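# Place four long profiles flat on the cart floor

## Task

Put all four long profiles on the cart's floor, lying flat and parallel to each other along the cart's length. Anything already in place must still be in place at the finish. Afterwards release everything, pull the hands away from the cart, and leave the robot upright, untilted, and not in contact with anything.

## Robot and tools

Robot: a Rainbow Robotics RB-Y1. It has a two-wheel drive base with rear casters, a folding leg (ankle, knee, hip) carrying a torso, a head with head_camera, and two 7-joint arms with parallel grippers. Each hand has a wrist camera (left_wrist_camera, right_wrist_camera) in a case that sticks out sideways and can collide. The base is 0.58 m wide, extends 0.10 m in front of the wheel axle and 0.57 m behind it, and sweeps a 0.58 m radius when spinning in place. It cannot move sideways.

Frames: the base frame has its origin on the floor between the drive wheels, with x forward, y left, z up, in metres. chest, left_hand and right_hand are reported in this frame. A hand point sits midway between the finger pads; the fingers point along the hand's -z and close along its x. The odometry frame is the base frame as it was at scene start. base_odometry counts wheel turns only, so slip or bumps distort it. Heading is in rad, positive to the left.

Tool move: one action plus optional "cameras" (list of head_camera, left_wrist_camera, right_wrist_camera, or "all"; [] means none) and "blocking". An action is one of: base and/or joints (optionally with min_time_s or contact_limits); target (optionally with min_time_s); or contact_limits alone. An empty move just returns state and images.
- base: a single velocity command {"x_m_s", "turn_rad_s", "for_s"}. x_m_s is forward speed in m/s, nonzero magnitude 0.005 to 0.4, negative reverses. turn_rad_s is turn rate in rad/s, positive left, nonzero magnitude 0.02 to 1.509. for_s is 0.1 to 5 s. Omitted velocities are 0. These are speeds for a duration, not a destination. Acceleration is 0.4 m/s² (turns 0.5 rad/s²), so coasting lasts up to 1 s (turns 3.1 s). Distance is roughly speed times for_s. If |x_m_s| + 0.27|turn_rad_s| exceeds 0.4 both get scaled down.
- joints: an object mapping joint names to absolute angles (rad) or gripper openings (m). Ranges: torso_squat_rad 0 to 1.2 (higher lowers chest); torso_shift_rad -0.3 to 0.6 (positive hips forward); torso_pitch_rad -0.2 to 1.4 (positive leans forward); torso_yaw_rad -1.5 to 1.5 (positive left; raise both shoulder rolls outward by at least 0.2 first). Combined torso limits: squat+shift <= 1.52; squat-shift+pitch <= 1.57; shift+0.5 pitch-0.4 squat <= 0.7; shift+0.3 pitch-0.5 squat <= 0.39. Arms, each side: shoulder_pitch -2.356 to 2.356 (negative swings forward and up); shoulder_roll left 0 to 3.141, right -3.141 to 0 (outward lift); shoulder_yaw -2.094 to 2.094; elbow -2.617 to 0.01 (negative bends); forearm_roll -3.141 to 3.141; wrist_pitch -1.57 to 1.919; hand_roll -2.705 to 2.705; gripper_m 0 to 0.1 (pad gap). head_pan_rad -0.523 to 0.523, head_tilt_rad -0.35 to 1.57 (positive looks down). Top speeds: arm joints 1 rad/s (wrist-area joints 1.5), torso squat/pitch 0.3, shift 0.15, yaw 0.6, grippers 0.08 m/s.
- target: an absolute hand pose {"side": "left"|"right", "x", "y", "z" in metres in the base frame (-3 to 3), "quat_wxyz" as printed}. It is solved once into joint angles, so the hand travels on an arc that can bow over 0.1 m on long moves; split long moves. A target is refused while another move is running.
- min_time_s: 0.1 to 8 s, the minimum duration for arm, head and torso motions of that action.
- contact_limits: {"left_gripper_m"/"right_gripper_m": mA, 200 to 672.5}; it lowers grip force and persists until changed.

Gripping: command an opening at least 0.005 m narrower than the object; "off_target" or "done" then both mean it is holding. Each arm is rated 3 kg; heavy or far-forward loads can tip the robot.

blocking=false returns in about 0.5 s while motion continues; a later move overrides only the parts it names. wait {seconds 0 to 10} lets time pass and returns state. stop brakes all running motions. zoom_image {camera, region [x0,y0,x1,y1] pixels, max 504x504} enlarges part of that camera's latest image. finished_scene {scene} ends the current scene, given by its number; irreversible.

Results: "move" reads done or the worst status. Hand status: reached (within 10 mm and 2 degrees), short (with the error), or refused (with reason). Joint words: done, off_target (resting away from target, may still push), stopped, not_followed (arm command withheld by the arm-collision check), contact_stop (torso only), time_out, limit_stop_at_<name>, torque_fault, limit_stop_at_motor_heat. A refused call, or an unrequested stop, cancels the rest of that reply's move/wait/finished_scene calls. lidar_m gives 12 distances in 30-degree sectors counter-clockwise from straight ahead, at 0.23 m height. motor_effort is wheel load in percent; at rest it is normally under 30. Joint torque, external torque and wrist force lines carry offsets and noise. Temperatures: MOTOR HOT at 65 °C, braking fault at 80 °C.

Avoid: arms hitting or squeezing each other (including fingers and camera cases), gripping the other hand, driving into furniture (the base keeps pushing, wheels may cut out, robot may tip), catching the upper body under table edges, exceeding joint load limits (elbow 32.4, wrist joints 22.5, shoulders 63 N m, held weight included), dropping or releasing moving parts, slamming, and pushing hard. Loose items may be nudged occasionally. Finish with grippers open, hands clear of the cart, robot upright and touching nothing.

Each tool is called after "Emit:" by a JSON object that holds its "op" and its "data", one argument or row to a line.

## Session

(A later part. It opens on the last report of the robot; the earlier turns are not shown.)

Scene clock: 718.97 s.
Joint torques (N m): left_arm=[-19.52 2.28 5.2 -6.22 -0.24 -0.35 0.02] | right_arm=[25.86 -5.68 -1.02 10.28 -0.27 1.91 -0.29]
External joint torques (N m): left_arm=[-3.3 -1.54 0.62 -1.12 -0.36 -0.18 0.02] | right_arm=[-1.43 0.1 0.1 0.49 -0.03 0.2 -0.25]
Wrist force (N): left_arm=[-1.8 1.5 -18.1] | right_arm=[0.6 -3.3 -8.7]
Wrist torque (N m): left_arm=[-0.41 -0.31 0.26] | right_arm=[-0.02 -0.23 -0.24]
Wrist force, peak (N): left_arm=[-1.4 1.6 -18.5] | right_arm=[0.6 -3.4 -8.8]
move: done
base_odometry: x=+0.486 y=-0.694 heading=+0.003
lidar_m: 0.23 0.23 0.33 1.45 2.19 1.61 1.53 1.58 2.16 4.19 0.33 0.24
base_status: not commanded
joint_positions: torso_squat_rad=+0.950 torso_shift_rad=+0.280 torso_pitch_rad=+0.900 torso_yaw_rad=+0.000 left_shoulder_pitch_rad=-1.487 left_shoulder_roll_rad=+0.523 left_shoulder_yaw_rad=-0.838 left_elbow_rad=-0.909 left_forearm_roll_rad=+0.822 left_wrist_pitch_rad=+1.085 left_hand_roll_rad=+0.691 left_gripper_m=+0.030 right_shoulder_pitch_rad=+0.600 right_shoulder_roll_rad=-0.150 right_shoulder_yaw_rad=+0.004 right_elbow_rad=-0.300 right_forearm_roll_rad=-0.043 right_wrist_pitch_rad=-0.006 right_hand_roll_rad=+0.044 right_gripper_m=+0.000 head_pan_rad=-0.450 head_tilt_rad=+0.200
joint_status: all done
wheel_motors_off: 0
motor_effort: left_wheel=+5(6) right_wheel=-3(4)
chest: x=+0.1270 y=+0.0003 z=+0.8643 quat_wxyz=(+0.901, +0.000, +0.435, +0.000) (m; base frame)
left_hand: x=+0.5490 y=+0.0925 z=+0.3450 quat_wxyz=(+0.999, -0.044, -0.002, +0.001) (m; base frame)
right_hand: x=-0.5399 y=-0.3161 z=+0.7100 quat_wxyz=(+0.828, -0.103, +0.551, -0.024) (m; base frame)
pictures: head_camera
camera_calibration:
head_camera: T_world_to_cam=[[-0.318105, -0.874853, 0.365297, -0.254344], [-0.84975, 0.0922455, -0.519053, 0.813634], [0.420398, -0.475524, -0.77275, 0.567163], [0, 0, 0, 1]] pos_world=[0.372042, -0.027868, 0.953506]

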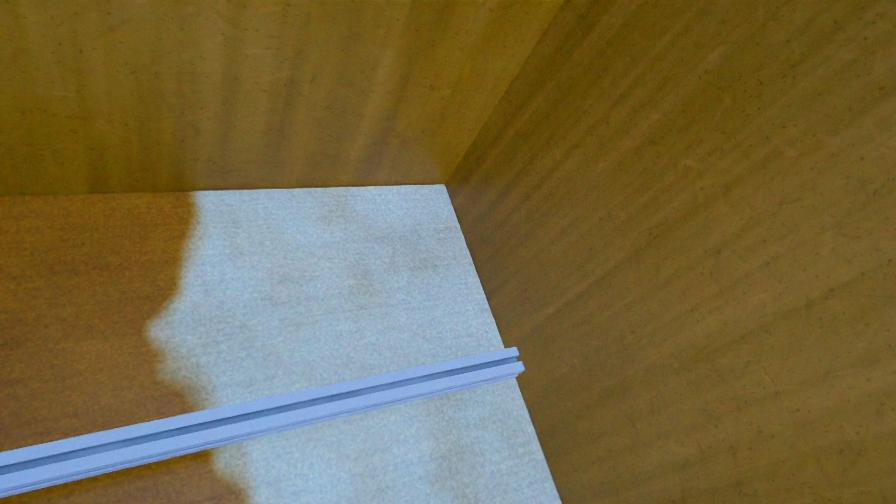

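Emit:
{"op": "move", "data": {
  "target": {"side": "left", "x": 0.55, "y": 0.092, "z": 0.30, "quat_wxyz": [0.999, -0.0445, 0, 0]},
  "min_time_s": 2,
  "cameras": ["head_camera"]
}}

Emit:
{"op": "zoom_image", "data": {
  "camera": "head_camera",
  "region": [300, 280, 620, 504]
}}

Scene clock: 727.00 s.
Joint torques (N m): left_arm=[-7.34 1.99 0.47 -0.3 -0.46 -0.36 -0.03] | right_arm=[25.63 -5.46 -0.63 10.63 -0.07 1.74 -0.27]
External joint torques (N m): left_arm=[9.68 -0.59 -1.15 3.48 -0.58 -0.19 -0.03] | right_arm=[-1.66 0.31 0.49 0.84 0.17 0.03 -0.22]
Wrist force (N): left_arm=[0.1 -5.1 20.7] | right_arm=[0.9 -3.2 -8.3]
Wrist torque (N m): left_arm=[0.31 0.38 0.52] | right_arm=[-0.02 -0.17 -0.24]
Wrist force, peak (N): left_arm=[24.7 1.3 40.2] | right_arm=[1.1 -3.1 -9.2]
move: done
base_odometry: x=+0.486 y=-0.694 heading=+0.003
lidar_m: 0.22 0.24 0.32 1.46 2.20 1.60 1.52 1.58 2.16 4.19 0.32 0.23
base_status: not commanded
joint_positions: torso_squat_rad=+0.950 torso_shift_rad=+0.279 torso_pitch_rad=+0.899 torso_yaw_rad=+0.000 left_shoulder_pitch_rad=-1.613 left_shoulder_roll_rad=+0.286 left_shoulder_yaw_rad=-0.781 left_elbow_rad=-0.299 left_forearm_roll_rad=+0.904 left_wrist_pitch_rad=+0.826 left_hand_roll_rad=+0.383 left_gripper_m=+0.031 right_shoulder_pitch_rad=+0.600 right_shoulder_roll_rad=-0.150 right_shoulder_yaw_rad=+0.004 right_elbow_rad=-0.300 right_forearm_roll_rad=-0.043 right_wrist_pitch_rad=-0.006 right_hand_roll_rad=+0.044 right_gripper_m=+0.000 head_pan_rad=-0.450 head_tilt_rad=+0.200
joint_status: all done
wheel_motors_off: 0
motor_effort: left_wheel=+5(7) right_wheel=-6(8)
chest: x=+0.1264 y=+0.0003 z=+0.8645 quat_wxyz=(+0.901, +0.000, +0.434, +0.000) (m; base frame)
left_hand: x=+0.5508 y=+0.0914 z=+0.3021 quat_wxyz=(+0.999, -0.046, -0.007, +0.000) (m; base frame)
left_hand_status: reached (checked arc, planned for 2.0 s): 2 mm and 0.8 deg off.
right_hand: x=-0.5402 y=-0.3162 z=+0.7095 quat_wxyz=(+0.828, -0.103, +0.550, -0.024) (m; base frame)
pictures: head_camera
camera_calibration:
head_camera: T_world_to_cam=[[-0.318522, -0.874942, 0.364721, -0.254134], [-0.849142, 0.0923552, -0.520027, 0.814015], [0.42131, -0.47534, -0.772367, 0.567097], [0, 0, 0, 1]] pos_world=[0.371343, -0.0279678, 0.954005]

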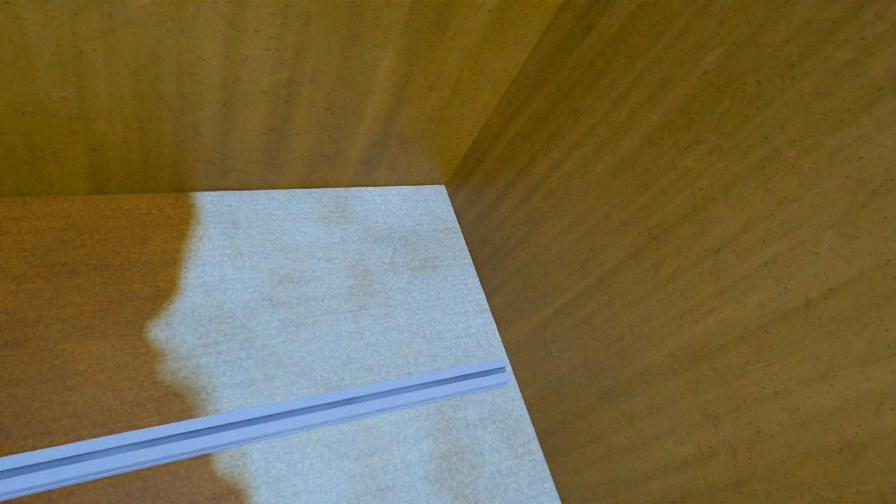

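Scaled by 1.575 from the camera's 896x504 image, which has a finer 1280x720 frame.

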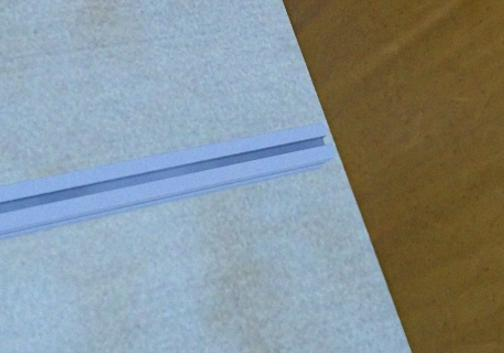

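Emit:
{"op": "move", "data": {
  "target": {"side": "left", "x": 0.55, "y": 0.092, "z": 0.307, "quat_wxyz": [0.999, -0.0445, 0, 0]},
  "min_time_s": 1,
  "cameras": []
}}

Emit:
{"op": "move", "data": {
  "joints": {"head_pan_rad": 0.5, "head_tilt_rad": 0.2},
  "cameras": ["head_camera", "left_wrist_camera"]
}}

Emit:
{"op": "zoom_image", "data": {
  "camera": "head_camera",
  "region": [200, 280, 600, 504]
}}

Scene clock: 734.07 s.
Joint torques (N m): left_arm=[-22.15 4.55 0.76 -5.53 0.27 0.39 0.39] | right_arm=[25.26 -5.7 -0.62 10.25 -0.2 1.75 -0.2]
External joint torques (N m): left_arm=[-5.05 1.86 -0.96 -1.68 0.14 0.52 0.39] | right_arm=[-2.03 0.08 0.5 0.46 0.04 0.04 -0.15]
Wrist force (N): left_arm=[-0.9 1.2 -18.1] | right_arm=[0.8 -3.2 -8.7]
Wrist torque (N m): left_arm=[-0.30 -0.29 0.25] | right_arm=[-0.04 -0.20 -0.24]
Wrist force, peak (N): left_arm=[0.2 -5.1 20.9] | right_arm=[0.7 -3.2 -8.9]
move: done
base_odometry: x=+0.486 y=-0.694 heading=+0.003
lidar_m: 0.23 0.23 0.34 1.46 2.20 1.60 1.52 1.58 2.16 4.18 0.32 0.23
base_status: not commanded
joint_positions: torso_squat_rad=+0.950 torso_shift_rad=+0.280 torso_pitch_rad=+0.899 torso_yaw_rad=+0.000 left_shoulder_pitch_rad=-1.615 left_shoulder_roll_rad=+0.297 left_shoulder_yaw_rad=-0.781 left_elbow_rad=-0.322 left_forearm_roll_rad=+0.907 left_wrist_pitch_rad=+0.865 left_hand_roll_rad=+0.391 left_gripper_m=+0.031 right_shoulder_pitch_rad=+0.600 right_shoulder_roll_rad=-0.150 right_shoulder_yaw_rad=+0.004 right_elbow_rad=-0.300 right_forearm_roll_rad=-0.043 right_wrist_pitch_rad=-0.006 right_hand_roll_rad=+0.044 right_gripper_m=+0.000 head_pan_rad=-0.450 head_tilt_rad=+0.200
joint_status: all done
wheel_motors_off: 0
motor_effort: left_wheel=+4(6) right_wheel=-3(7)
chest: x=+0.1268 y=+0.0003 z=+0.8643 quat_wxyz=(+0.901, +0.000, +0.435, +0.000) (m; base frame)
left_hand: x=+0.5495 y=+0.0920 z=+0.3055 quat_wxyz=(+0.999, -0.044, +0.004, +0.000) (m; base frame)
left_hand_status: reached (checked arc, planned for 1.0 s): 2 mm and 0.5 deg off.
right_hand: x=-0.5400 y=-0.3161 z=+0.7098 quat_wxyz=(+0.828, -0.103, +0.551, -0.024) (m; base frame)
pictures: none
No camera images: "cameras" was empty.

Scene clock: 735.37 s.
Joint torques (N m): left_arm=[-22.53 4.24 0.13 -5.93 0.37 0.28 0.41] | right_arm=[26.14 -6.13 -0.5 10.47 -0.09 1.86 -0.28]
External joint torques (N m): left_arm=[-5.43 1.55 -1.59 -2.08 0.24 0.4 0.41] | right_arm=[-1.15 -0.35 0.63 0.68 0.15 0.15 -0.23]
Wrist force (N): left_arm=[-0.8 1.4 -17.7] | right_arm=[0.8 -3.3 -8.3]
Wrist torque (N m): left_arm=[-0.34 -0.28 0.27] | right_arm=[-0.02 -0.19 -0.25]
Wrist force, peak (N): left_arm=[-1.2 1.2 -18.6] | right_arm=[1.0 -3.3 -8.8]
move: done
base_odometry: x=+0.486 y=-0.694 heading=+0.003
lidar_m: 0.22 0.24 0.33 1.46 2.21 1.60 1.52 1.58 2.16 4.21 0.32 0.24
base_status: not commanded
joint_positions: torso_squat_rad=+0.950 torso_shift_rad=+0.280 torso_pitch_rad=+0.899 torso_yaw_rad=+0.000 left_shoulder_pitch_rad=-1.615 left_shoulder_roll_rad=+0.297 left_shoulder_yaw_rad=-0.781 left_elbow_rad=-0.322 left_forearm_roll_rad=+0.907 left_wrist_pitch_rad=+0.865 left_hand_roll_rad=+0.391 left_gripper_m=+0.031 right_shoulder_pitch_rad=+0.600 right_shoulder_roll_rad=-0.150 right_shoulder_yaw_rad=+0.004 right_elbow_rad=-0.300 right_forearm_roll_rad=-0.043 right_wrist_pitch_rad=-0.006 right_hand_roll_rad=+0.044 right_gripper_m=+0.000 head_pan_rad=+0.500 head_tilt_rad=+0.200
joint_status: all done
wheel_motors_off: 0
motor_effort: left_wheel=+4(5) right_wheel=-4(7)
chest: x=+0.1268 y=+0.0003 z=+0.8643 quat_wxyz=(+0.901, +0.000, +0.435, +0.000) (m; base frame)
left_hand: x=+0.5495 y=+0.0920 z=+0.3055 quat_wxyz=(+0.999, -0.044, +0.004, +0.000) (m; base frame)
right_hand: x=-0.5400 y=-0.3161 z=+0.7098 quat_wxyz=(+0.828, -0.103, +0.551, -0.024) (m; base frame)
pictures: head_camera, left_wrist_camera
camera_calibration:
head_camera: T_world_to_cam=[[0.250343, -0.902544, -0.350347, 0.271914], [-0.864784, -0.0457591, -0.500055, 0.799589], [0.43529, 0.428159, -0.791961, 0.58121], [0, 0, 0, 1]] pos_world=[0.370405, 0.0331523, 0.955398]
left_wrist_camera: T_world_to_cam=[[0.999441, 0.0230632, 0.0242127, -0.559357], [0.00591622, -0.834622, 0.550792, -0.0627939], [0.0329114, -0.550341, -0.834291, 0.366259], [0, 0, 0, 1]] pos_world=[0.547362, 0.162059, 0.353697]

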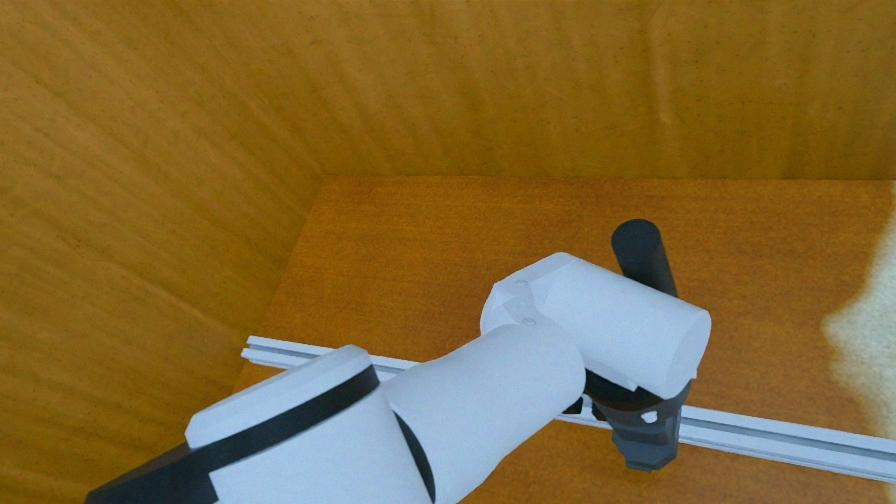

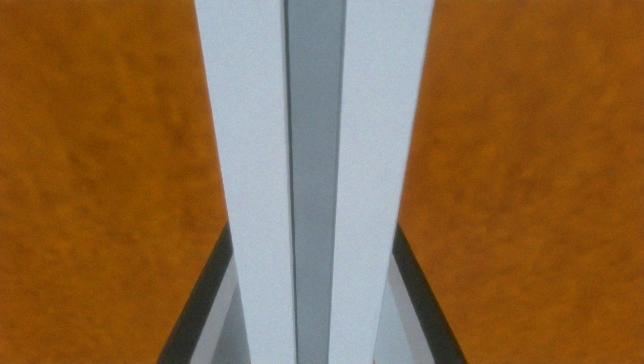

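Scaled by 1.260 from the camera's 896x504 image, which has a finer 1280x720 frame.

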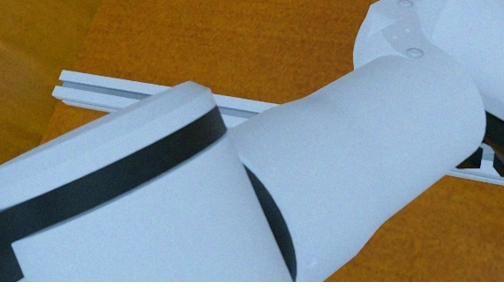

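Emit:
{"op": "move", "data": {
  "target": {"side": "left", "x": 0.5495, "y": 0.092, "z": 0.303, "quat_wxyz": [0.999, -0.0445, 0, 0]},
  "min_time_s": 1,
  "cameras": []
}}

Emit:
{"op": "move", "data": {
  "joints": {"left_gripper_m": 0.05},
  "cameras": ["head_camera", "left_wrist_camera"]
}}

Scene clock: 759.83 s.
Joint torques (N m): left_arm=[-17.23 0.49 2.06 -3.77 -0.48 -0.8 -0.19] | right_arm=[25.76 -5.17 -0.82 10.4 -0.06 1.89 -0.3]
External joint torques (N m): left_arm=[-0.2 -2.16 0.39 0.04 -0.6 -0.66 -0.18] | right_arm=[-1.53 0.6 0.31 0.61 0.17 0.18 -0.25]
Wrist force (N): left_arm=[-4.7 2.3 -4.9] | right_arm=[0.9 -3.4 -8.9]
Wrist torque (N m): left_arm=[-0.48 -0.50 0.39] | right_arm=[-0.01 -0.20 -0.24]
Wrist force, peak (N): left_arm=[-1.0 0.8 -18.8] | right_arm=[0.9 -3.4 -8.9]
move: done
base_odometry: x=+0.486 y=-0.694 heading=+0.003
lidar_m: 0.22 0.24 0.34 1.46 2.20 1.61 1.53 1.58 2.17 4.20 0.33 0.23
base_status: not commanded
joint_positions: torso_squat_rad=+0.950 torso_shift_rad=+0.280 torso_pitch_rad=+0.899 torso_yaw_rad=+0.000 left_shoulder_pitch_rad=-1.612 left_shoulder_roll_rad=+0.293 left_shoulder_yaw_rad=-0.781 left_elbow_rad=-0.312 left_forearm_roll_rad=+0.906 left_wrist_pitch_rad=+0.847 left_hand_roll_rad=+0.387 left_gripper_m=+0.031 right_shoulder_pitch_rad=+0.600 right_shoulder_roll_rad=-0.150 right_shoulder_yaw_rad=+0.004 right_elbow_rad=-0.300 right_forearm_roll_rad=-0.043 right_wrist_pitch_rad=-0.006 right_hand_roll_rad=+0.044 right_gripper_m=+0.000 head_pan_rad=+0.500 head_tilt_rad=+0.200
joint_status: all done
wheel_motors_off: 0
motor_effort: left_wheel=+5(5) right_wheel=-5(6)
chest: x=+0.1268 y=+0.0003 z=+0.8643 quat_wxyz=(+0.901, +0.000, +0.435, +0.000) (m; base frame)
left_hand: x=+0.5494 y=+0.0924 z=+0.3031 quat_wxyz=(+0.999, -0.044, +0.000, +0.000) (m; base frame)
left_hand_status: reached (checked arc, planned for 1.0 s): 0 mm and 0.0 deg off.
right_hand: x=-0.5400 y=-0.3161 z=+0.7098 quat_wxyz=(+0.828, -0.103, +0.551, -0.024) (m; base frame)
pictures: none
No camera images: "cameras" was empty.

Scene clock: 760.53 s.
Joint torques (N m): left_arm=[-17.15 1.88 1.86 -4.03 -0.3 -0.69 -0.22] | right_arm=[25.89 -5.98 -0.78 10.45 -0.03 1.81 -0.18]
External joint torques (N m): left_arm=[-0.12 -0.77 0.19 -0.22 -0.42 -0.55 -0.22] | right_arm=[-1.4 -0.21 0.35 0.66 0.21 0.1 -0.13]
Wrist force (N): left_arm=[-4.3 -0.1 -2.2] | right_arm=[0.8 -3.2 -8.6]
Wrist torque (N m): left_arm=[-0.27 -0.41 0.26] | right_arm=[-0.04 -0.19 -0.23]
Wrist force, peak (N): left_arm=[-1.8 0.4 -7.3] | right_arm=[0.9 -3.3 -8.7]
move: done
base_odometry: x=+0.486 y=-0.694 heading=+0.003
lidar_m: 0.22 0.24 0.34 1.45 2.20 1.60 1.52 1.58 2.15 4.20 0.32 0.23
base_status: not commanded
joint_positions: torso_squat_rad=+0.950 torso_shift_rad=+0.280 torso_pitch_rad=+0.899 torso_yaw_rad=+0.000 left_shoulder_pitch_rad=-1.612 left_shoulder_roll_rad=+0.293 left_shoulder_yaw_rad=-0.781 left_elbow_rad=-0.312 left_forearm_roll_rad=+0.906 left_wrist_pitch_rad=+0.847 left_hand_roll_rad=+0.387 left_gripper_m=+0.050 right_shoulder_pitch_rad=+0.600 right_shoulder_roll_rad=-0.150 right_shoulder_yaw_rad=+0.004 right_elbow_rad=-0.300 right_forearm_roll_rad=-0.043 right_wrist_pitch_rad=-0.006 right_hand_roll_rad=+0.044 right_gripper_m=+0.000 head_pan_rad=+0.500 head_tilt_rad=+0.200
joint_status: all done
wheel_motors_off: 0
motor_effort: left_wheel=+5(5) right_wheel=-4(5)
chest: x=+0.1268 y=+0.0003 z=+0.8643 quat_wxyz=(+0.901, +0.000, +0.435, +0.000) (m; base frame)
left_hand: x=+0.5493 y=+0.0922 z=+0.3031 quat_wxyz=(+0.999, -0.044, +0.000, +0.000) (m; base frame)
right_hand: x=-0.5400 y=-0.3161 z=+0.7098 quat_wxyz=(+0.828, -0.103, +0.551, -0.024) (m; base frame)
pictures: head_camera, left_wrist_camera
camera_calibration:
head_camera: T_world_to_cam=[[0.250343, -0.902544, -0.350347, 0.271914], [-0.864784, -0.0457591, -0.500055, 0.799589], [0.43529, 0.428159, -0.791961, 0.58121], [0, 0, 0, 1]] pos_world=[0.370405, 0.0331523, 0.955398]
left_wrist_camera: T_world_to_cam=[[0.999168, 0.023983, 0.0329825, -0.561676], [0.00178797, -0.833771, 0.552107, -0.0594937], [0.040741, -0.551589, -0.833121, 0.359854], [0, 0, 0, 1]] pos_world=[0.546654, 0.162358, 0.351174]

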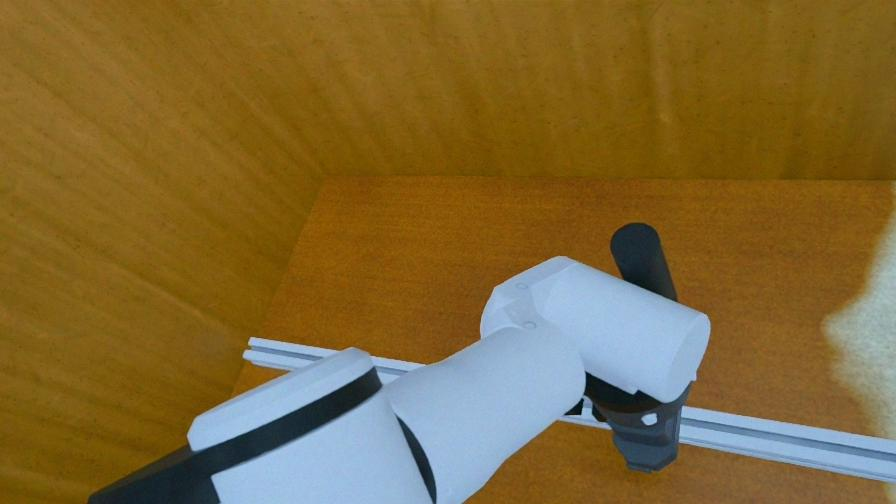

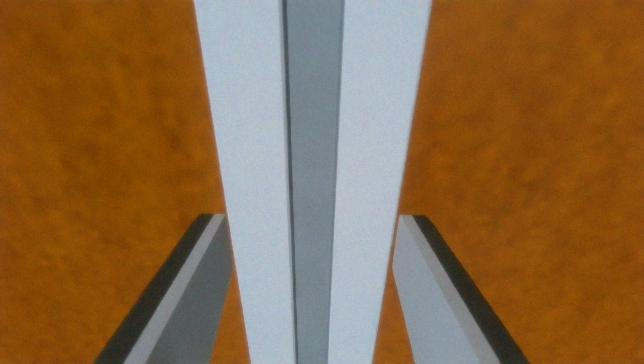

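Emit:
{"op": "move", "data": {
  "target": {"side": "left", "x": 0.5495, "y": 0.092, "z": 0.38, "quat_wxyz": [0.9995, -0.03, 0, 0]},
  "min_time_s": 1.5,
  "cameras": ["left_wrist_camera"]
}}

Emit:
{"op": "move", "data": {
  "target": {"side": "left", "x": 0.55, "y": 0.12, "z": 0.50, "quat_wxyz": [1, 0, 0, 0]},
  "min_time_s": 1.5,
  "cameras": ["head_camera", "left_wrist_camera"]
}}

Scene clock: 767.27 s.
Joint torques (N m): left_arm=[-15.8 4.18 4.08 -5.64 -0.09 -0.18 0.27] | right_arm=[25.58 -5.19 -0.8 10.51 -0.08 2 -0.3]
External joint torques (N m): left_arm=[0.44 0.06 -1.39 -0.14 -0.18 -0.04 0.27] | right_arm=[-1.71 0.58 0.32 0.72 0.16 0.29 -0.26]
Wrist force (N): left_arm=[-0.8 0.9 -9.3] | right_arm=[0.8 -3.2 -8.5]
Wrist torque (N m): left_arm=[-0.40 -0.20 0.27] | right_arm=[-0.03 -0.22 -0.24]
Wrist force, peak (N): left_arm=[-0.1 -8.7 8.8] | right_arm=[0.8 -3.4 -8.8]
move: done
base_odometry: x=+0.486 y=-0.694 heading=+0.003
lidar_m: 0.22 0.23 0.33 1.46 2.20 1.61 1.52 1.58 2.16 4.20 0.32 0.23
base_status: not commanded
joint_positions: torso_squat_rad=+0.950 torso_shift_rad=+0.280 torso_pitch_rad=+0.899 torso_yaw_rad=+0.000 left_shoulder_pitch_rad=-1.480 left_shoulder_roll_rad=+0.590 left_shoulder_yaw_rad=-0.822 left_elbow_rad=-1.110 left_forearm_roll_rad=+0.792 left_wrist_pitch_rad=+1.233 left_hand_roll_rad=+0.789 left_gripper_m=+0.050 right_shoulder_pitch_rad=+0.600 right_shoulder_roll_rad=-0.150 right_shoulder_yaw_rad=+0.004 right_elbow_rad=-0.300 right_forearm_roll_rad=-0.043 right_wrist_pitch_rad=-0.006 right_hand_roll_rad=+0.044 right_gripper_m=+0.000 head_pan_rad=+0.500 head_tilt_rad=+0.200
joint_status: all done
wheel_motors_off: 0
motor_effort: left_wheel=+2(5) right_wheel=-2(5)
chest: x=+0.1267 y=+0.0003 z=+0.8644 quat_wxyz=(+0.901, +0.000, +0.435, +0.000) (m; base frame)
left_hand: x=+0.5494 y=+0.0919 z=+0.3800 quat_wxyz=(+1.000, -0.030, +0.000, +0.000) (m; base frame)
left_hand_status: reached (checked arc, planned for 1.5 s): 0 mm and 0.0 deg off.
right_hand: x=-0.5400 y=-0.3161 z=+0.7098 quat_wxyz=(+0.828, -0.103, +0.551, -0.024) (m; base frame)
pictures: left_wrist_camera
camera_calibration:
left_wrist_camera: T_world_to_cam=[[0.999208, 0.0227724, 0.0326431, -0.564118], [0.00210413, -0.849226, 0.528026, -0.0918088], [0.0397458, -0.527539, -0.848601, 0.427951], [0, 0, 0, 1]] pos_world=[0.546855, 0.160641, 0.430052]

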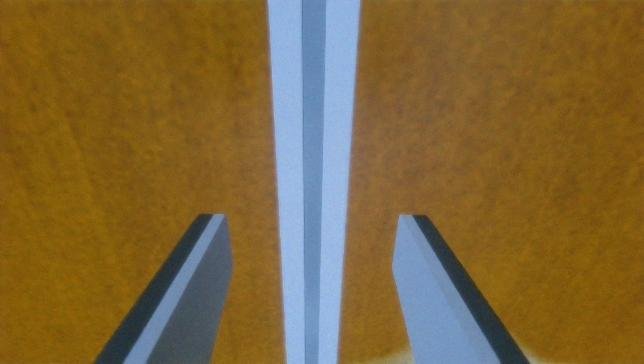

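Scene clock: 769.10 s.
Joint torques (N m): left_arm=[-17.22 6.16 7.8 -5.5 -0.04 0.05 0.59] | right_arm=[25.73 -5.91 -0.88 10.48 -0.06 1.86 -0.36]
External joint torques (N m): left_arm=[-1.12 0.21 0.2 -0.36 -0.07 0.1 0.59] | right_arm=[-1.56 -0.13 0.25 0.69 0.18 0.15 -0.31]
Wrist force (N): left_arm=[-1.0 0.2 -9.0] | right_arm=[0.8 -3.4 -8.9]
Wrist torque (N m): left_arm=[-0.36 -0.29 0.28] | right_arm=[0.00 -0.21 -0.24]
Wrist force, peak (N): left_arm=[-1.2 0.4 -9.6] | right_arm=[1.0 -3.3 -8.9]
move: done
base_odometry: x=+0.486 y=-0.694 heading=+0.003
lidar_m: 0.22 0.24 0.33 1.45 2.20 1.61 1.53 1.58 2.16 4.19 0.32 0.24
base_status: not commanded
joint_positions: torso_squat_rad=+0.950 torso_shift_rad=+0.280 torso_pitch_rad=+0.899 torso_yaw_rad=+0.000 left_shoulder_pitch_rad=-1.523 left_shoulder_roll_rad=+0.824 left_shoulder_yaw_rad=-0.754 left_elbow_rad=-1.590 left_forearm_roll_rad=+0.899 left_wrist_pitch_rad=+1.599 left_hand_roll_rad=+0.969 left_gripper_m=+0.050 right_shoulder_pitch_rad=+0.600 right_shoulder_roll_rad=-0.150 right_shoulder_yaw_rad=+0.004 right_elbow_rad=-0.300 right_forearm_roll_rad=-0.043 right_wrist_pitch_rad=-0.006 right_hand_roll_rad=+0.044 right_gripper_m=+0.000 head_pan_rad=+0.500 head_tilt_rad=+0.200
joint_status: all done
wheel_motors_off: 0
motor_effort: left_wheel=+2(3) right_wheel=-4(5)
chest: x=+0.1267 y=+0.0003 z=+0.8644 quat_wxyz=(+0.901, +0.000, +0.435, +0.000) (m; base frame)
left_hand: x=+0.5498 y=+0.1200 z=+0.4998 quat_wxyz=(+1.000, +0.000, +0.000, +0.000) (m; base frame)
left_hand_status: reached (checked arc, planned for 1.5 s): 0 mm and 0.0 deg off.
right_hand: x=-0.5400 y=-0.3161 z=+0.7098 quat_wxyz=(+0.828, -0.103, +0.551, -0.024) (m; base frame)
pictures: head_camera, left_wrist_camera
camera_calibration:
head_camera: T_world_to_cam=[[0.250362, -0.902553, -0.35031, 0.271897], [-0.864737, -0.0457538, -0.500136, 0.799562], [0.435371, 0.428141, -0.791926, 0.58119], [0, 0, 0, 1]] pos_world=[0.370305, 0.0331524, 0.955397]
left_wrist_camera: T_world_to_cam=[[0.99922, 0.0205322, 0.0337396, -0.569326], [0.00201189, -0.879606, 0.475699, -0.101432], [0.0394447, -0.47526, -0.878961, 0.553439], [0, 0, 0, 1]] pos_world=[0.547256, 0.185497, 0.553911]

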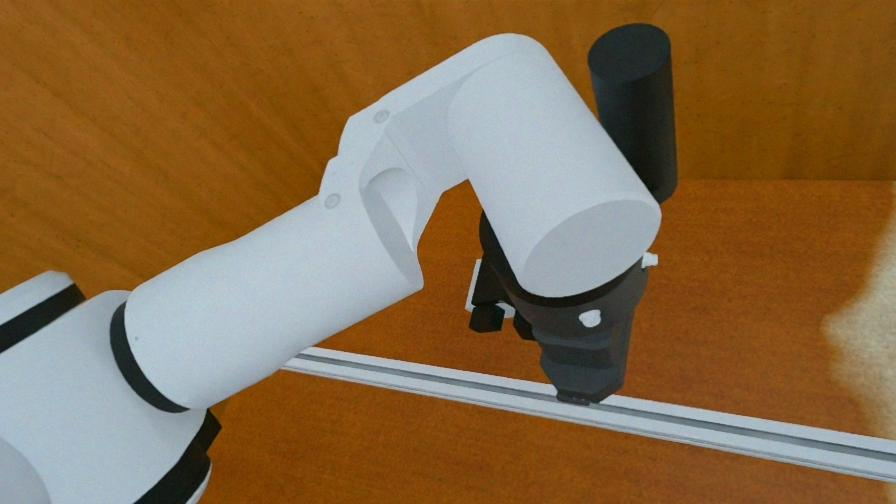

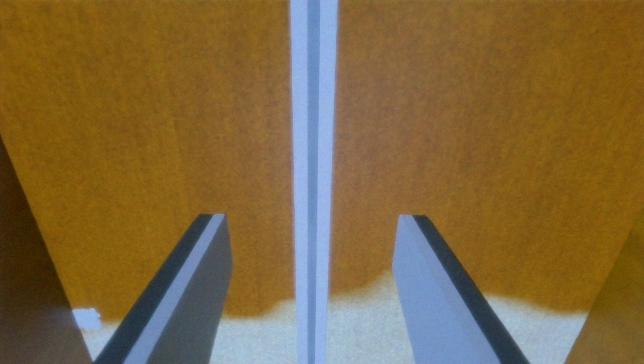

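Emit:
{"op": "move", "data": {
  "target": {"side": "left", "x": 0.58, "y": 0.1, "z": 0.66, "quat_wxyz": [0.982, 0, -0.19, 0]},
  "min_time_s": 1.5,
  "cameras": []
}}

Emit:
{"op": "move", "data": {
  "target": {"side": "left", "x": 0.63, "y": 0.1, "z": 0.8, "quat_wxyz": [0.94, 0, -0.342, 0]},
  "min_time_s": 1.5,
  "cameras": ["head_camera"]
}}

Emit:
{"op": "move", "data": {
  "base": {"x_m_s": -0.2, "for_s": 1.75},
  "joints": {"head_pan_rad": 0.0, "head_tilt_rad": 0.2},
  "cameras": ["head_camera"]
}}

Scene clock: 784.50 s.
Joint torques (N m): left_arm=[-16.26 6.94 8.59 -3.86 -1.21 -0.04 0.56] | right_arm=[25.57 -5.9 -0.28 10.3 -0.05 1.74 -0.41]
External joint torques (N m): left_arm=[-0.32 1.37 0.17 -0.4 -0.61 0.24 0.58] | right_arm=[-1.72 -0.12 0.85 0.51 0.19 0.03 -0.36]
Wrist force (N): left_arm=[-3.3 -0.2 -7.8] | right_arm=[0.9 -3.2 -8.4]
Wrist torque (N m): left_arm=[-0.28 -0.39 0.30] | right_arm=[-0.04 -0.19 -0.24]
Wrist force, peak (N): left_arm=[-1.1 0.2 -9.5] | right_arm=[0.8 -3.2 -9.0]
move: done
base_odometry: x=+0.486 y=-0.694 heading=+0.003
lidar_m: 0.22 0.23 0.33 1.46 2.19 1.60 1.53 1.57 2.16 4.18 0.32 0.24
base_status: not commanded
joint_positions: torso_squat_rad=+0.950 torso_shift_rad=+0.280 torso_pitch_rad=+0.899 torso_yaw_rad=+0.000 left_shoulder_pitch_rad=-1.701 left_shoulder_roll_rad=+0.938 left_shoulder_yaw_rad=-0.686 left_elbow_rad=-2.048 left_forearm_roll_rad=+0.817 left_wrist_pitch_rad=+1.835 left_hand_roll_rad=+1.228 left_gripper_m=+0.050 right_shoulder_pitch_rad=+0.600 right_shoulder_roll_rad=-0.150 right_shoulder_yaw_rad=+0.004 right_elbow_rad=-0.300 right_forearm_roll_rad=-0.043 right_wrist_pitch_rad=-0.006 right_hand_roll_rad=+0.044 right_gripper_m=+0.000 head_pan_rad=+0.500 head_tilt_rad=+0.200
joint_status: all done
wheel_motors_off: 0
motor_effort: left_wheel=+2(3) right_wheel=-3(7)
chest: x=+0.1267 y=+0.0003 z=+0.8644 quat_wxyz=(+0.901, +0.000, +0.435, +0.000) (m; base frame)
left_hand: x=+0.5799 y=+0.0999 z=+0.6598 quat_wxyz=(+0.982, +0.000, -0.190, +0.000) (m; base frame)
left_hand_status: reached (checked arc, planned for 1.5 s): 0 mm and 0.0 deg off.
right_hand: x=-0.5400 y=-0.3161 z=+0.7098 quat_wxyz=(+0.828, -0.103, +0.551, -0.024) (m; base frame)
pictures: none
No camera images: "cameras" was empty.

Scene clock: 786.33 s.
Joint torques (N m): left_arm=[-18.08 6.35 8.36 -2.14 -1.51 -0.13 -0.15] | right_arm=[25.85 -5.56 -0.39 10.35 -0.01 1.91 -0.32]
External joint torques (N m): left_arm=[-1.23 0.92 -0.19 -0.74 -0.48 0.34 -0.12] | right_arm=[-1.44 0.21 0.74 0.56 0.23 0.2 -0.27]
Wrist force (N): left_arm=[-5.2 0.1 -7.5] | right_arm=[0.8 -3.3 -8.3]
Wrist torque (N m): left_arm=[-0.30 -0.53 0.30] | right_arm=[-0.02 -0.19 -0.23]
Wrist force, peak (N): left_arm=[-4.6 -0.2 -8.1] | right_arm=[0.9 -3.4 -8.9]
move: done
base_odometry: x=+0.486 y=-0.694 heading=+0.003
lidar_m: 0.22 0.24 0.33 1.46 2.21 1.60 1.52 1.58 2.16 4.19 0.32 0.23
base_status: not commanded
joint_positions: torso_squat_rad=+0.950 torso_shift_rad=+0.280 torso_pitch_rad=+0.899 torso_yaw_rad=+0.000 left_shoulder_pitch_rad=-1.972 left_shoulder_roll_rad=+0.995 left_shoulder_yaw_rad=-0.632 left_elbow_rad=-2.091 left_forearm_roll_rad=+0.784 left_wrist_pitch_rad=+1.919 left_hand_roll_rad=+1.200 left_gripper_m=+0.050 right_shoulder_pitch_rad=+0.600 right_shoulder_roll_rad=-0.150 right_shoulder_yaw_rad=+0.004 right_elbow_rad=-0.300 right_forearm_roll_rad=-0.043 right_wrist_pitch_rad=-0.006 right_hand_roll_rad=+0.044 right_gripper_m=+0.000 head_pan_rad=+0.500 head_tilt_rad=+0.200
joint_status: all done
wheel_motors_off: 0
motor_effort: left_wheel=+2(3) right_wheel=+0(6)
chest: x=+0.1267 y=+0.0003 z=+0.8644 quat_wxyz=(+0.901, +0.000, +0.435, +0.000) (m; base frame)
left_hand: x=+0.6292 y=+0.1001 z=+0.8001 quat_wxyz=(+0.939, -0.002, -0.343, +0.000) (m; base frame)
left_hand_status: reached (checked arc, planned for 1.5 s): 1 mm and 0.3 deg off.
right_hand: x=-0.5400 y=-0.3161 z=+0.7098 quat_wxyz=(+0.828, -0.103, +0.551, -0.024) (m; base frame)
pictures: head_camera
camera_calibration:
head_camera: T_world_to_cam=[[0.250362, -0.902553, -0.35031, 0.271897], [-0.864737, -0.0457538, -0.500136, 0.799562], [0.435371, 0.428141, -0.791926, 0.58119], [0, 0, 0, 1]] pos_world=[0.370305, 0.0331524, 0.955397]

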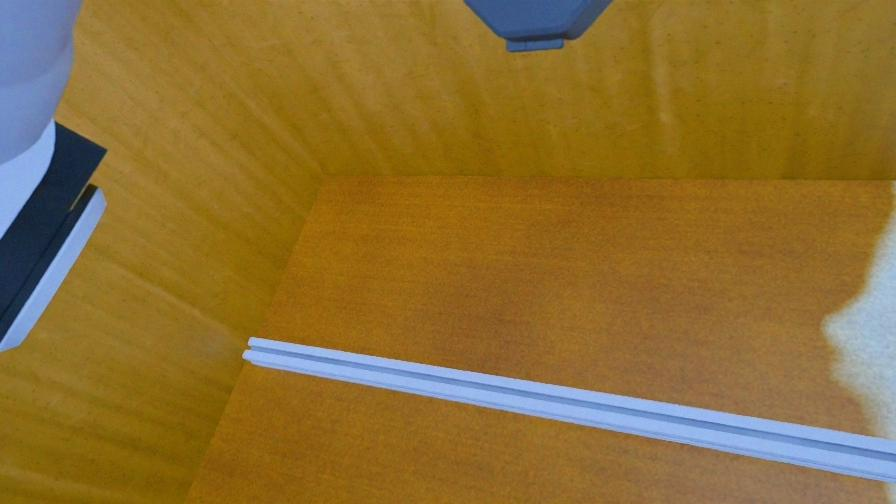

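Scene clock: 789.17 s.
Joint torques (N m): left_arm=[-17.51 6.14 7.92 -1.23 -1.67 -0.37 0.03] | right_arm=[26 -5.6 -0.51 10.53 -0.09 2 -0.39]
External joint torques (N m): left_arm=[-0.66 0.71 -0.63 0.17 -0.64 0.11 0.07] | right_arm=[-1.29 0.18 0.61 0.74 0.15 0.29 -0.34]
Wrist force (N): left_arm=[-5.7 0.0 -7.2] | right_arm=[0.8 -3.3 -8.6]
Wrist torque (N m): left_arm=[-0.28 -0.56 0.27] | right_arm=[-0.02 -0.18 -0.24]
Wrist force, peak (N): left_arm=[-5.0 -0.1 -8.2] | right_arm=[0.9 -3.3 -9.0]
move: done
base_odometry: x=+0.133 y=-0.695 heading=+0.003
lidar_m: 0.58 0.61 0.83 4.68 1.69 1.24 1.16 1.22 1.66 4.49 1.98 0.60
base_status: done (sent for 1.77 of 1.77 s)
joint_positions: torso_squat_rad=+0.950 torso_shift_rad=+0.280 torso_pitch_rad=+0.899 torso_yaw_rad=+0.000 left_shoulder_pitch_rad=-1.972 left_shoulder_roll_rad=+0.995 left_shoulder_yaw_rad=-0.632 left_elbow_rad=-2.091 left_forearm_roll_rad=+0.784 left_wrist_pitch_rad=+1.919 left_hand_roll_rad=+1.200 left_gripper_m=+0.050 right_shoulder_pitch_rad=+0.600 right_shoulder_roll_rad=-0.150 right_shoulder_yaw_rad=+0.004 right_elbow_rad=-0.300 right_forearm_roll_rad=-0.043 right_wrist_pitch_rad=-0.006 right_hand_roll_rad=+0.044 right_gripper_m=+0.000 head_pan_rad=+0.000 head_tilt_rad=+0.200
joint_status: all done
wheel_motors_off: 0
motor_effort: left_wheel=+4(30) right_wheel=-2(29)
chest: x=+0.1268 y=+0.0003 z=+0.8644 quat_wxyz=(+0.901, +0.000, +0.435, +0.000) (m; base frame)
left_hand: x=+0.6292 y=+0.1001 z=+0.8001 quat_wxyz=(+0.939, -0.002, -0.343, +0.000) (m; base frame)
right_hand: x=-0.5400 y=-0.3161 z=+0.7098 quat_wxyz=(+0.828, -0.103, +0.551, -0.024) (m; base frame)
pictures: head_camera
camera_calibration:
head_camera: T_world_to_cam=[[-0.0515255, -0.998232, 0.0296361, -0.00754832], [-0.867085, 0.0299933, -0.497256, 0.797443], [0.495488, -0.0513184, -0.867097, 0.6365], [0, 0, 0, 1]] pos_world=[0.375683, 0.00121127, 0.948664]

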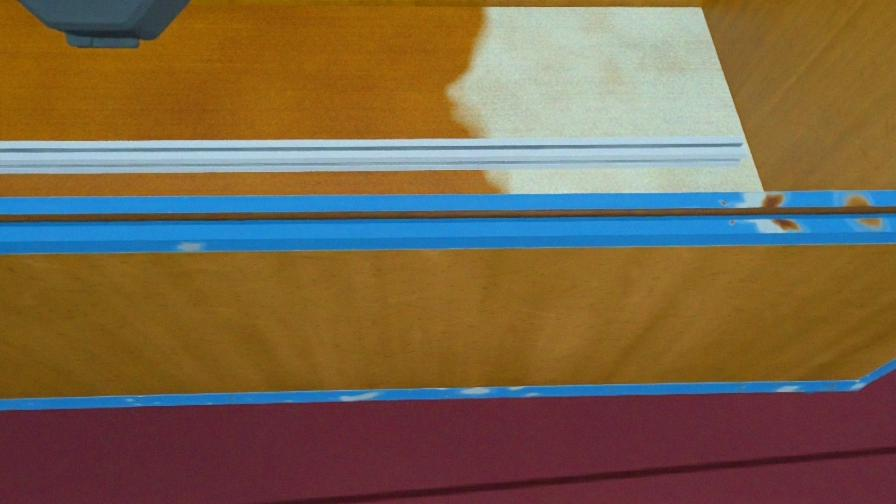

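Emit:
{"op": "move", "data": {
  "base": {"x_m_s": -0.2, "for_s": 1.0},
  "joints": {"torso_squat_rad": 1.05, "torso_shift_rad": 0.1, "torso_pitch_rad": 0.5},
  "cameras": []
}}

Emit:
{"op": "move", "data": {
  "base": {"turn_rad_s": 0.6, "for_s": 2.62},
  "joints": {"left_shoulder_pitch_rad": -0.33, "left_shoulder_roll_rad": 0.45, "left_shoulder_yaw_rad": -0.5, "left_elbow_rad": -1.6, "left_forearm_roll_rad": 0.0, "left_wrist_pitch_rad": -0.35, "left_hand_roll_rad": -1.3, "head_pan_rad": 0.1, "head_tilt_rad": 0.5},
  "min_time_s": 3.5,
  "cameras": ["head_camera"]
}}

Scene clock: 801.13 s.
Joint torques (N m): left_arm=[-16.17 6.45 7.81 1.64 -1.73 -0.49 -0.29] | right_arm=[21.41 -6.28 -0.56 8.18 0.06 1.53 -0.26]
External joint torques (N m): left_arm=[-0.19 1.15 -0.34 0.02 -0.29 0.13 -0.24] | right_arm=[-1.41 0.04 0.56 0.27 0.24 0.27 -0.23]
Wrist force (N): left_arm=[-6.5 0.2 -5.5] | right_arm=[-0.5 -3.3 -10.8]
Wrist torque (N m): left_arm=[-0.31 -0.56 0.32] | right_arm=[-0.03 -0.23 -0.23]
Wrist force, peak (N): left_arm=[-5.7 0.5 -7.6] | right_arm=[-0.8 -3.1 -11.0]
move: done
base_odometry: x=-0.067 y=-0.696 heading=+0.004
lidar_m: 0.78 0.81 1.54 3.90 1.41 1.03 0.96 1.02 1.38 3.78 2.26 0.80
base_status: done (sent for 1 of 1 s)
joint_positions: torso_squat_rad=+1.050 torso_shift_rad=+0.100 torso_pitch_rad=+0.500 torso_yaw_rad=+0.000 left_shoulder_pitch_rad=-1.972 left_shoulder_roll_rad=+0.995 left_shoulder_yaw_rad=-0.632 left_elbow_rad=-2.091 left_forearm_roll_rad=+0.784 left_wrist_pitch_rad=+1.919 left_hand_roll_rad=+1.200 left_gripper_m=+0.050 right_shoulder_pitch_rad=+0.600 right_shoulder_roll_rad=-0.150 right_shoulder_yaw_rad=+0.004 right_elbow_rad=-0.300 right_forearm_roll_rad=-0.043 right_wrist_pitch_rad=-0.006 right_hand_roll_rad=+0.044 right_gripper_m=+0.000 head_pan_rad=+0.000 head_tilt_rad=+0.200
joint_status: all done
wheel_motors_off: 0
motor_effort: left_wheel=+8(29) right_wheel=-7(34)
chest: x=-0.0449 y=+0.0003 z=+0.8986 quat_wxyz=(+0.969, +0.000, +0.247, +0.000) (m; base frame)
left_hand: x=+0.4431 y=+0.1001 z=+1.0348 quat_wxyz=(+0.853, -0.002, -0.523, -0.001) (m; base frame)
right_hand: x=-0.5992 y=-0.3161 z=+0.4971 quat_wxyz=(+0.921, -0.096, +0.376, -0.044) (m; base frame)
pictures: none
No camera images: "cameras" was empty.

Scene clock: 805.27 s.
Joint torques (N m): left_arm=[-6.05 0.01 3.45 -8.76 -0.14 -2.02 -0.05] | right_arm=[21.32 -6.58 -0.77 8.15 0.07 1.48 -0.26]
External joint torques (N m): left_arm=[-0.05 -1.86 0.54 0.06 -0.39 -0.23 -0.06] | right_arm=[-1.49 -0.26 0.36 0.24 0.26 0.22 -0.22]
Wrist force (N): left_arm=[-0.4 -5.8 -2.8] | right_arm=[-0.5 -3.1 -10.8]
Wrist torque (N m): left_arm=[0.00 -0.18 0.24] | right_arm=[-0.03 -0.23 -0.22]
Wrist force, peak (N): left_arm=[-7.2 0.1 -5.4] | right_arm=[-0.6 -3.3 -11.0]
move: done
base_odometry: x=-0.067 y=-0.696 heading=+1.583
lidar_m: 3.65 1.38 1.02 0.98 1.03 1.41 3.92 2.25 0.81 0.78 0.82 1.54
base_status: done (sent for 2.63 of 2.63 s)
joint_positions: torso_squat_rad=+1.050 torso_shift_rad=+0.100 torso_pitch_rad=+0.500 torso_yaw_rad=+0.000 left_shoulder_pitch_rad=-0.330 left_shoulder_roll_rad=+0.450 left_shoulder_yaw_rad=-0.500 left_elbow_rad=-1.600 left_forearm_roll_rad=+0.000 left_wrist_pitch_rad=-0.350 left_hand_roll_rad=-1.300 left_gripper_m=+0.050 right_shoulder_pitch_rad=+0.600 right_shoulder_roll_rad=-0.150 right_shoulder_yaw_rad=+0.004 right_elbow_rad=-0.300 right_forearm_roll_rad=-0.043 right_wrist_pitch_rad=-0.006 right_hand_roll_rad=+0.044 right_gripper_m=+0.000 head_pan_rad=+0.100 head_tilt_rad=+0.500
joint_status: all done
wheel_motors_off: 0
motor_effort: left_wheel=+3(43) right_wheel=+11(51)
chest: x=-0.0449 y=+0.0003 z=+0.8986 quat_wxyz=(+0.969, +0.000, +0.247, +0.000) (m; base frame)
left_hand: x=+0.3541 y=+0.0434 z=+0.5992 quat_wxyz=(+0.301, +0.294, -0.646, -0.638) (m; base frame)
right_hand: x=-0.5992 y=-0.3161 z=+0.4971 quat_wxyz=(+0.921, -0.096, +0.376, -0.044) (m; base frame)
pictures: head_camera
camera_calibration:
head_camera: T_world_to_cam=[[0.0333304, -0.99917, -0.0234052, 0.028468], [-0.814382, -0.0135759, -0.58017, 0.731171], [0.579371, 0.0383981, -0.814159, 0.766324], [0, 0, 0, 1]] pos_world=[0.150518, 0.00894532, 1.04878]

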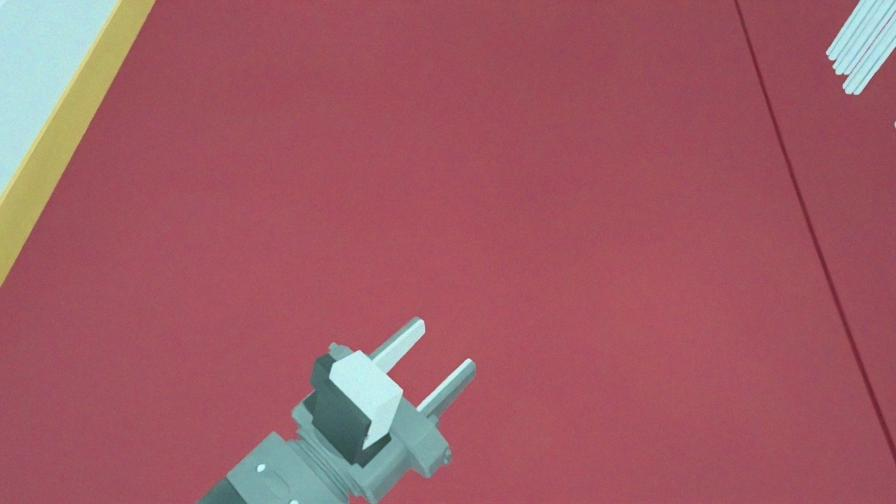

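Emit:
{"op": "move", "data": {
  "base": {"x_m_s": 0.3, "for_s": 2.33},
  "cameras": []
}}

Emit:
{"op": "move", "data": {
  "base": {"turn_rad_s": -0.5, "for_s": 1.767},
  "cameras": ["head_camera", "left_wrist_camera"]
}}

Scene clock: 816.87 s.
Joint torques (N m): left_arm=[-5.16 0.2 2.38 -9.26 0.06 -1.84 -0.11] | right_arm=[21.33 -6.43 -0.61 8.41 0.01 1.38 -0.39]
External joint torques (N m): left_arm=[0.84 -1.67 -0.54 -0.44 -0.2 -0.05 -0.12] | right_arm=[-1.48 -0.11 0.51 0.5 0.19 0.12 -0.36]
Wrist force (N): left_arm=[-1.1 -5.6 -2.7] | right_arm=[-0.6 -3.3 -10.8]
Wrist torque (N m): left_arm=[-0.02 -0.24 0.23] | right_arm=[-0.02 -0.24 -0.24]
Wrist force, peak (N): left_arm=[-0.8 -6.4 -3.1] | right_arm=[-0.8 -3.0 -11.2]
move: done
base_odometry: x=-0.076 y=+0.004 heading=+1.584
lidar_m: 3.64 1.36 1.00 0.97 1.02 1.40 3.89 1.11 0.83 0.80 1.14 1.62
base_status: done (sent for 2.33 of 2.33 s)
joint_positions: torso_squat_rad=+1.050 torso_shift_rad=+0.100 torso_pitch_rad=+0.500 torso_yaw_rad=+0.000 left_shoulder_pitch_rad=-0.330 left_shoulder_roll_rad=+0.450 left_shoulder_yaw_rad=-0.500 left_elbow_rad=-1.600 left_forearm_roll_rad=+0.000 left_wrist_pitch_rad=-0.350 left_hand_roll_rad=-1.300 left_gripper_m=+0.050 right_shoulder_pitch_rad=+0.600 right_shoulder_roll_rad=-0.150 right_shoulder_yaw_rad=+0.004 right_elbow_rad=-0.300 right_forearm_roll_rad=-0.043 right_wrist_pitch_rad=-0.006 right_hand_roll_rad=+0.044 right_gripper_m=+0.000 head_pan_rad=+0.100 head_tilt_rad=+0.500
joint_status: not commanded
wheel_motors_off: 0
motor_effort: left_wheel=+7(40) right_wheel=-10(53)
chest: x=-0.0448 y=+0.0003 z=+0.8986 quat_wxyz=(+0.969, +0.000, +0.247, +0.000) (m; base frame)
left_hand: x=+0.3542 y=+0.0434 z=+0.5992 quat_wxyz=(+0.301, +0.294, -0.646, -0.637) (m; base frame)
right_hand: x=-0.5991 y=-0.3161 z=+0.4971 quat_wxyz=(+0.921, -0.096, +0.376, -0.044) (m; base frame)
pictures: none
No camera images: "cameras" was empty.

Scene clock: 819.97 s.
Joint torques (N m): left_arm=[-6.19 0.4 3.09 -8.94 0.16 -1.97 0.16] | right_arm=[21.87 -6.53 -0.7 8.17 0.06 1.23 -0.22]
External joint torques (N m): left_arm=[-0.18 -1.47 0.18 -0.13 -0.09 -0.18 0.15] | right_arm=[-0.94 -0.21 0.42 0.26 0.25 -0.03 -0.18]
Wrist force (N): left_arm=[-1.0 -5.8 -3.3] | right_arm=[-0.6 -3.3 -10.4]
Wrist torque (N m): left_arm=[0.02 -0.24 0.24] | right_arm=[-0.03 -0.24 -0.25]
Wrist force, peak (N): left_arm=[-1.1 -6.3 -3.0] | right_arm=[-0.6 -3.4 -11.0]
move: done
base_odometry: x=-0.077 y=+0.004 heading=+0.701
lidar_m: 1.13 2.79 2.36 1.21 0.99 0.98 1.09 1.69 3.86 0.99 0.81 0.81
base_status: done (sent for 1.77 of 1.77 s)
joint_positions: torso_squat_rad=+1.050 torso_shift_rad=+0.100 torso_pitch_rad=+0.500 torso_yaw_rad=+0.000 left_shoulder_pitch_rad=-0.330 left_shoulder_roll_rad=+0.450 left_shoulder_yaw_rad=-0.500 left_elbow_rad=-1.600 left_forearm_roll_rad=+0.000 left_wrist_pitch_rad=-0.350 left_hand_roll_rad=-1.300 left_gripper_m=+0.050 right_shoulder_pitch_rad=+0.600 right_shoulder_roll_rad=-0.150 right_shoulder_yaw_rad=+0.004 right_elbow_rad=-0.300 right_forearm_roll_rad=-0.043 right_wrist_pitch_rad=-0.006 right_hand_roll_rad=+0.044 right_gripper_m=+0.000 head_pan_rad=+0.100 head_tilt_rad=+0.500
joint_status: not commanded
wheel_motors_off: 0
motor_effort: left_wheel=+16(32) right_wheel=+2(43)
chest: x=-0.0448 y=+0.0003 z=+0.8986 quat_wxyz=(+0.969, +0.000, +0.247, +0.000) (m; base frame)
left_hand: x=+0.3542 y=+0.0434 z=+0.5992 quat_wxyz=(+0.301, +0.294, -0.646, -0.637) (m; base frame)
right_hand: x=-0.5991 y=-0.3161 z=+0.4971 quat_wxyz=(+0.921, -0.096, +0.376, -0.044) (m; base frame)
pictures: head_camera, left_wrist_camera
camera_calibration:
head_camera: T_world_to_cam=[[0.033329, -0.99917, -0.0234076, 0.0284706], [-0.814463, -0.0135788, -0.580057, 0.731064], [0.579258, 0.0383973, -0.81424, 0.766426], [0, 0, 0, 1]] pos_world=[0.150518, 0.00894531, 1.04878]
left_wrist_camera: T_world_to_cam=[[-0.671982, -0.739808, 0.0335302, 0.249392], [-0.367304, 0.293631, -0.882535, 0.678072], [0.643061, -0.605364, -0.469049, 0.158411], [0, 0, 0, 1]] pos_world=[0.314778, 0.0812961, 0.664363]

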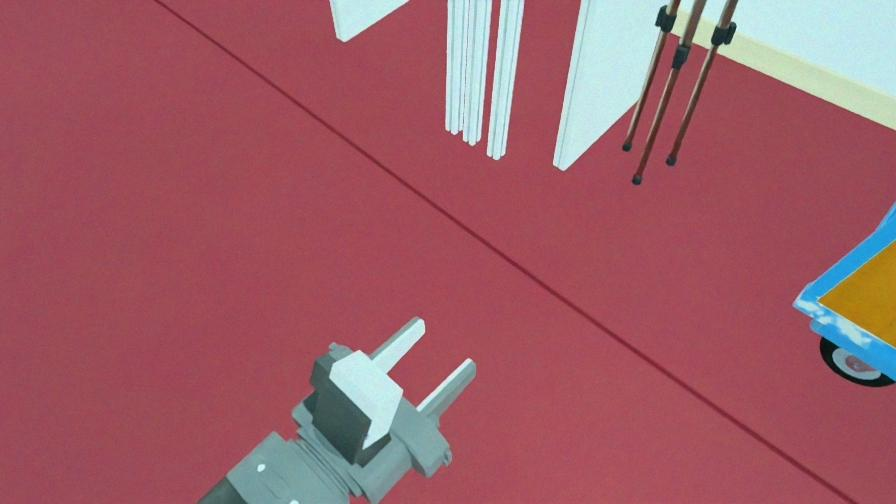

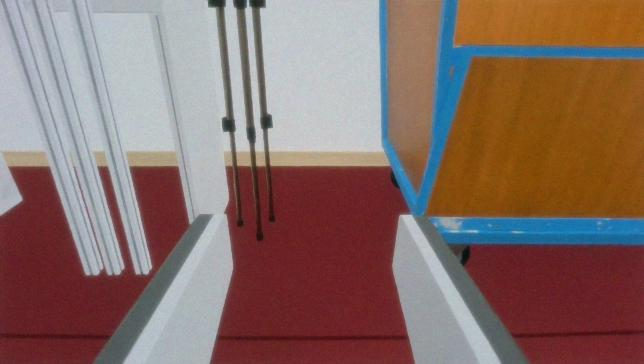

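Emit:
{"op": "move", "data": {
  "base": {"x_m_s": 0.25, "for_s": 2.8},
  "cameras": ["head_camera", "left_wrist_camera"]
}}

Emit:
{"op": "zoom_image", "data": {
  "camera": "left_wrist_camera",
  "region": [120, 60, 522, 364]
}}

Scene clock: 829.93 s.
Joint torques (N m): left_arm=[-5.58 0.54 3.35 -8.8 -0.03 -1.91 0.03] | right_arm=[21.84 -6.01 -0.83 8.22 0.03 1.35 -0.31]
External joint torques (N m): left_arm=[0.42 -1.33 0.43 0.02 -0.28 -0.12 0.02] | right_arm=[-0.98 0.31 0.29 0.3 0.21 0.09 -0.27]
Wrist force (N): left_arm=[-0.8 -6.0 -3.1] | right_arm=[-0.7 -3.2 -10.8]
Wrist torque (N m): left_arm=[0.03 -0.22 0.23] | right_arm=[-0.02 -0.26 -0.23]
Wrist force, peak (N): left_arm=[-0.3 -6.3 -3.3] | right_arm=[-0.9 -3.2 -11.0]
move: done
base_odometry: x=+0.459 y=+0.455 heading=+0.701
lidar_m: 0.46 0.96 3.63 1.87 1.53 1.52 1.67 2.62 0.65 0.50 0.63 0.46
base_status: done (sent for 2.8 of 2.8 s)
joint_positions: torso_squat_rad=+1.050 torso_shift_rad=+0.100 torso_pitch_rad=+0.500 torso_yaw_rad=+0.000 left_shoulder_pitch_rad=-0.330 left_shoulder_roll_rad=+0.450 left_shoulder_yaw_rad=-0.500 left_elbow_rad=-1.600 left_forearm_roll_rad=+0.000 left_wrist_pitch_rad=-0.350 left_hand_roll_rad=-1.300 left_gripper_m=+0.050 right_shoulder_pitch_rad=+0.600 right_shoulder_roll_rad=-0.150 right_shoulder_yaw_rad=+0.004 right_elbow_rad=-0.300 right_forearm_roll_rad=-0.043 right_wrist_pitch_rad=-0.006 right_hand_roll_rad=+0.044 right_gripper_m=+0.000 head_pan_rad=+0.100 head_tilt_rad=+0.500
joint_status: not commanded
wheel_motors_off: 0
motor_effort: left_wheel=-10(49) right_wheel=+7(42)
chest: x=-0.0448 y=+0.0003 z=+0.8986 quat_wxyz=(+0.969, +0.000, +0.247, +0.000) (m; base frame)
left_hand: x=+0.3542 y=+0.0434 z=+0.5992 quat_wxyz=(+0.301, +0.294, -0.646, -0.637) (m; base frame)
right_hand: x=-0.5991 y=-0.3161 z=+0.4971 quat_wxyz=(+0.921, -0.096, +0.376, -0.044) (m; base frame)
pictures: head_camera, left_wrist_camera
camera_calibration:
head_camera: T_world_to_cam=[[0.033329, -0.99917, -0.0234076, 0.0284706], [-0.814463, -0.0135788, -0.580057, 0.731064], [0.579258, 0.0383973, -0.81424, 0.766426], [0, 0, 0, 1]] pos_world=[0.150518, 0.00894531, 1.04878]
left_wrist_camera: T_world_to_cam=[[-0.671933, -0.739854, 0.0334965, 0.249403], [-0.367324, 0.293647, -0.882522, 0.678068], [0.643101, -0.6053, -0.469077, 0.158412], [0, 0, 0, 1]] pos_world=[0.314778, 0.081296, 0.664363]

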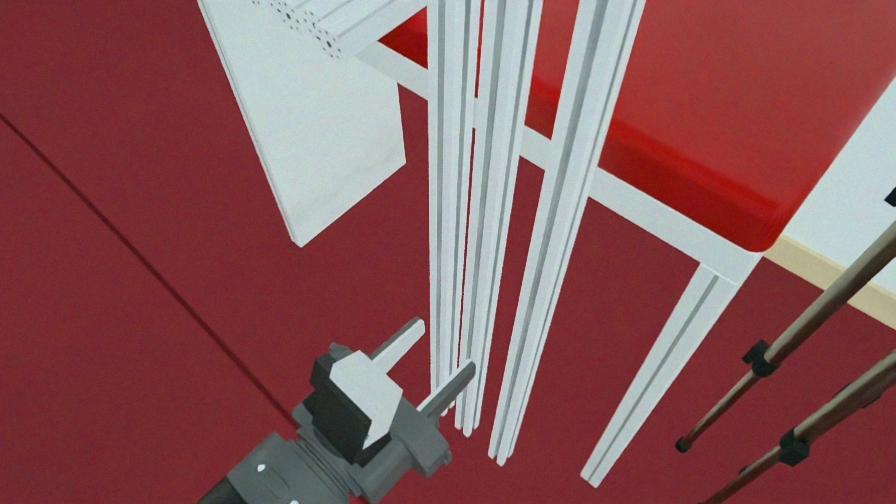

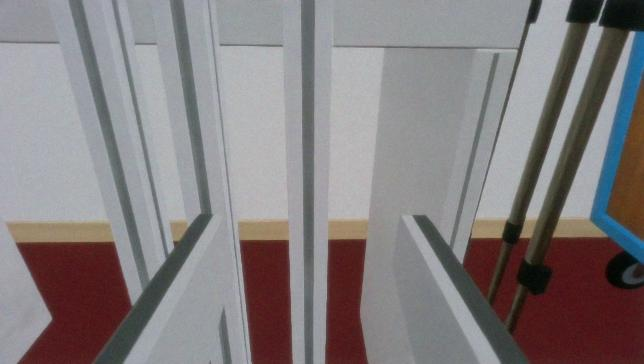

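Scaled by 1.254 from the camera's 644x364 image, which has a finer 920x520 frame.

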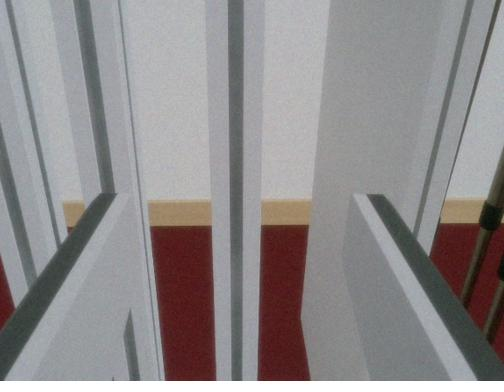

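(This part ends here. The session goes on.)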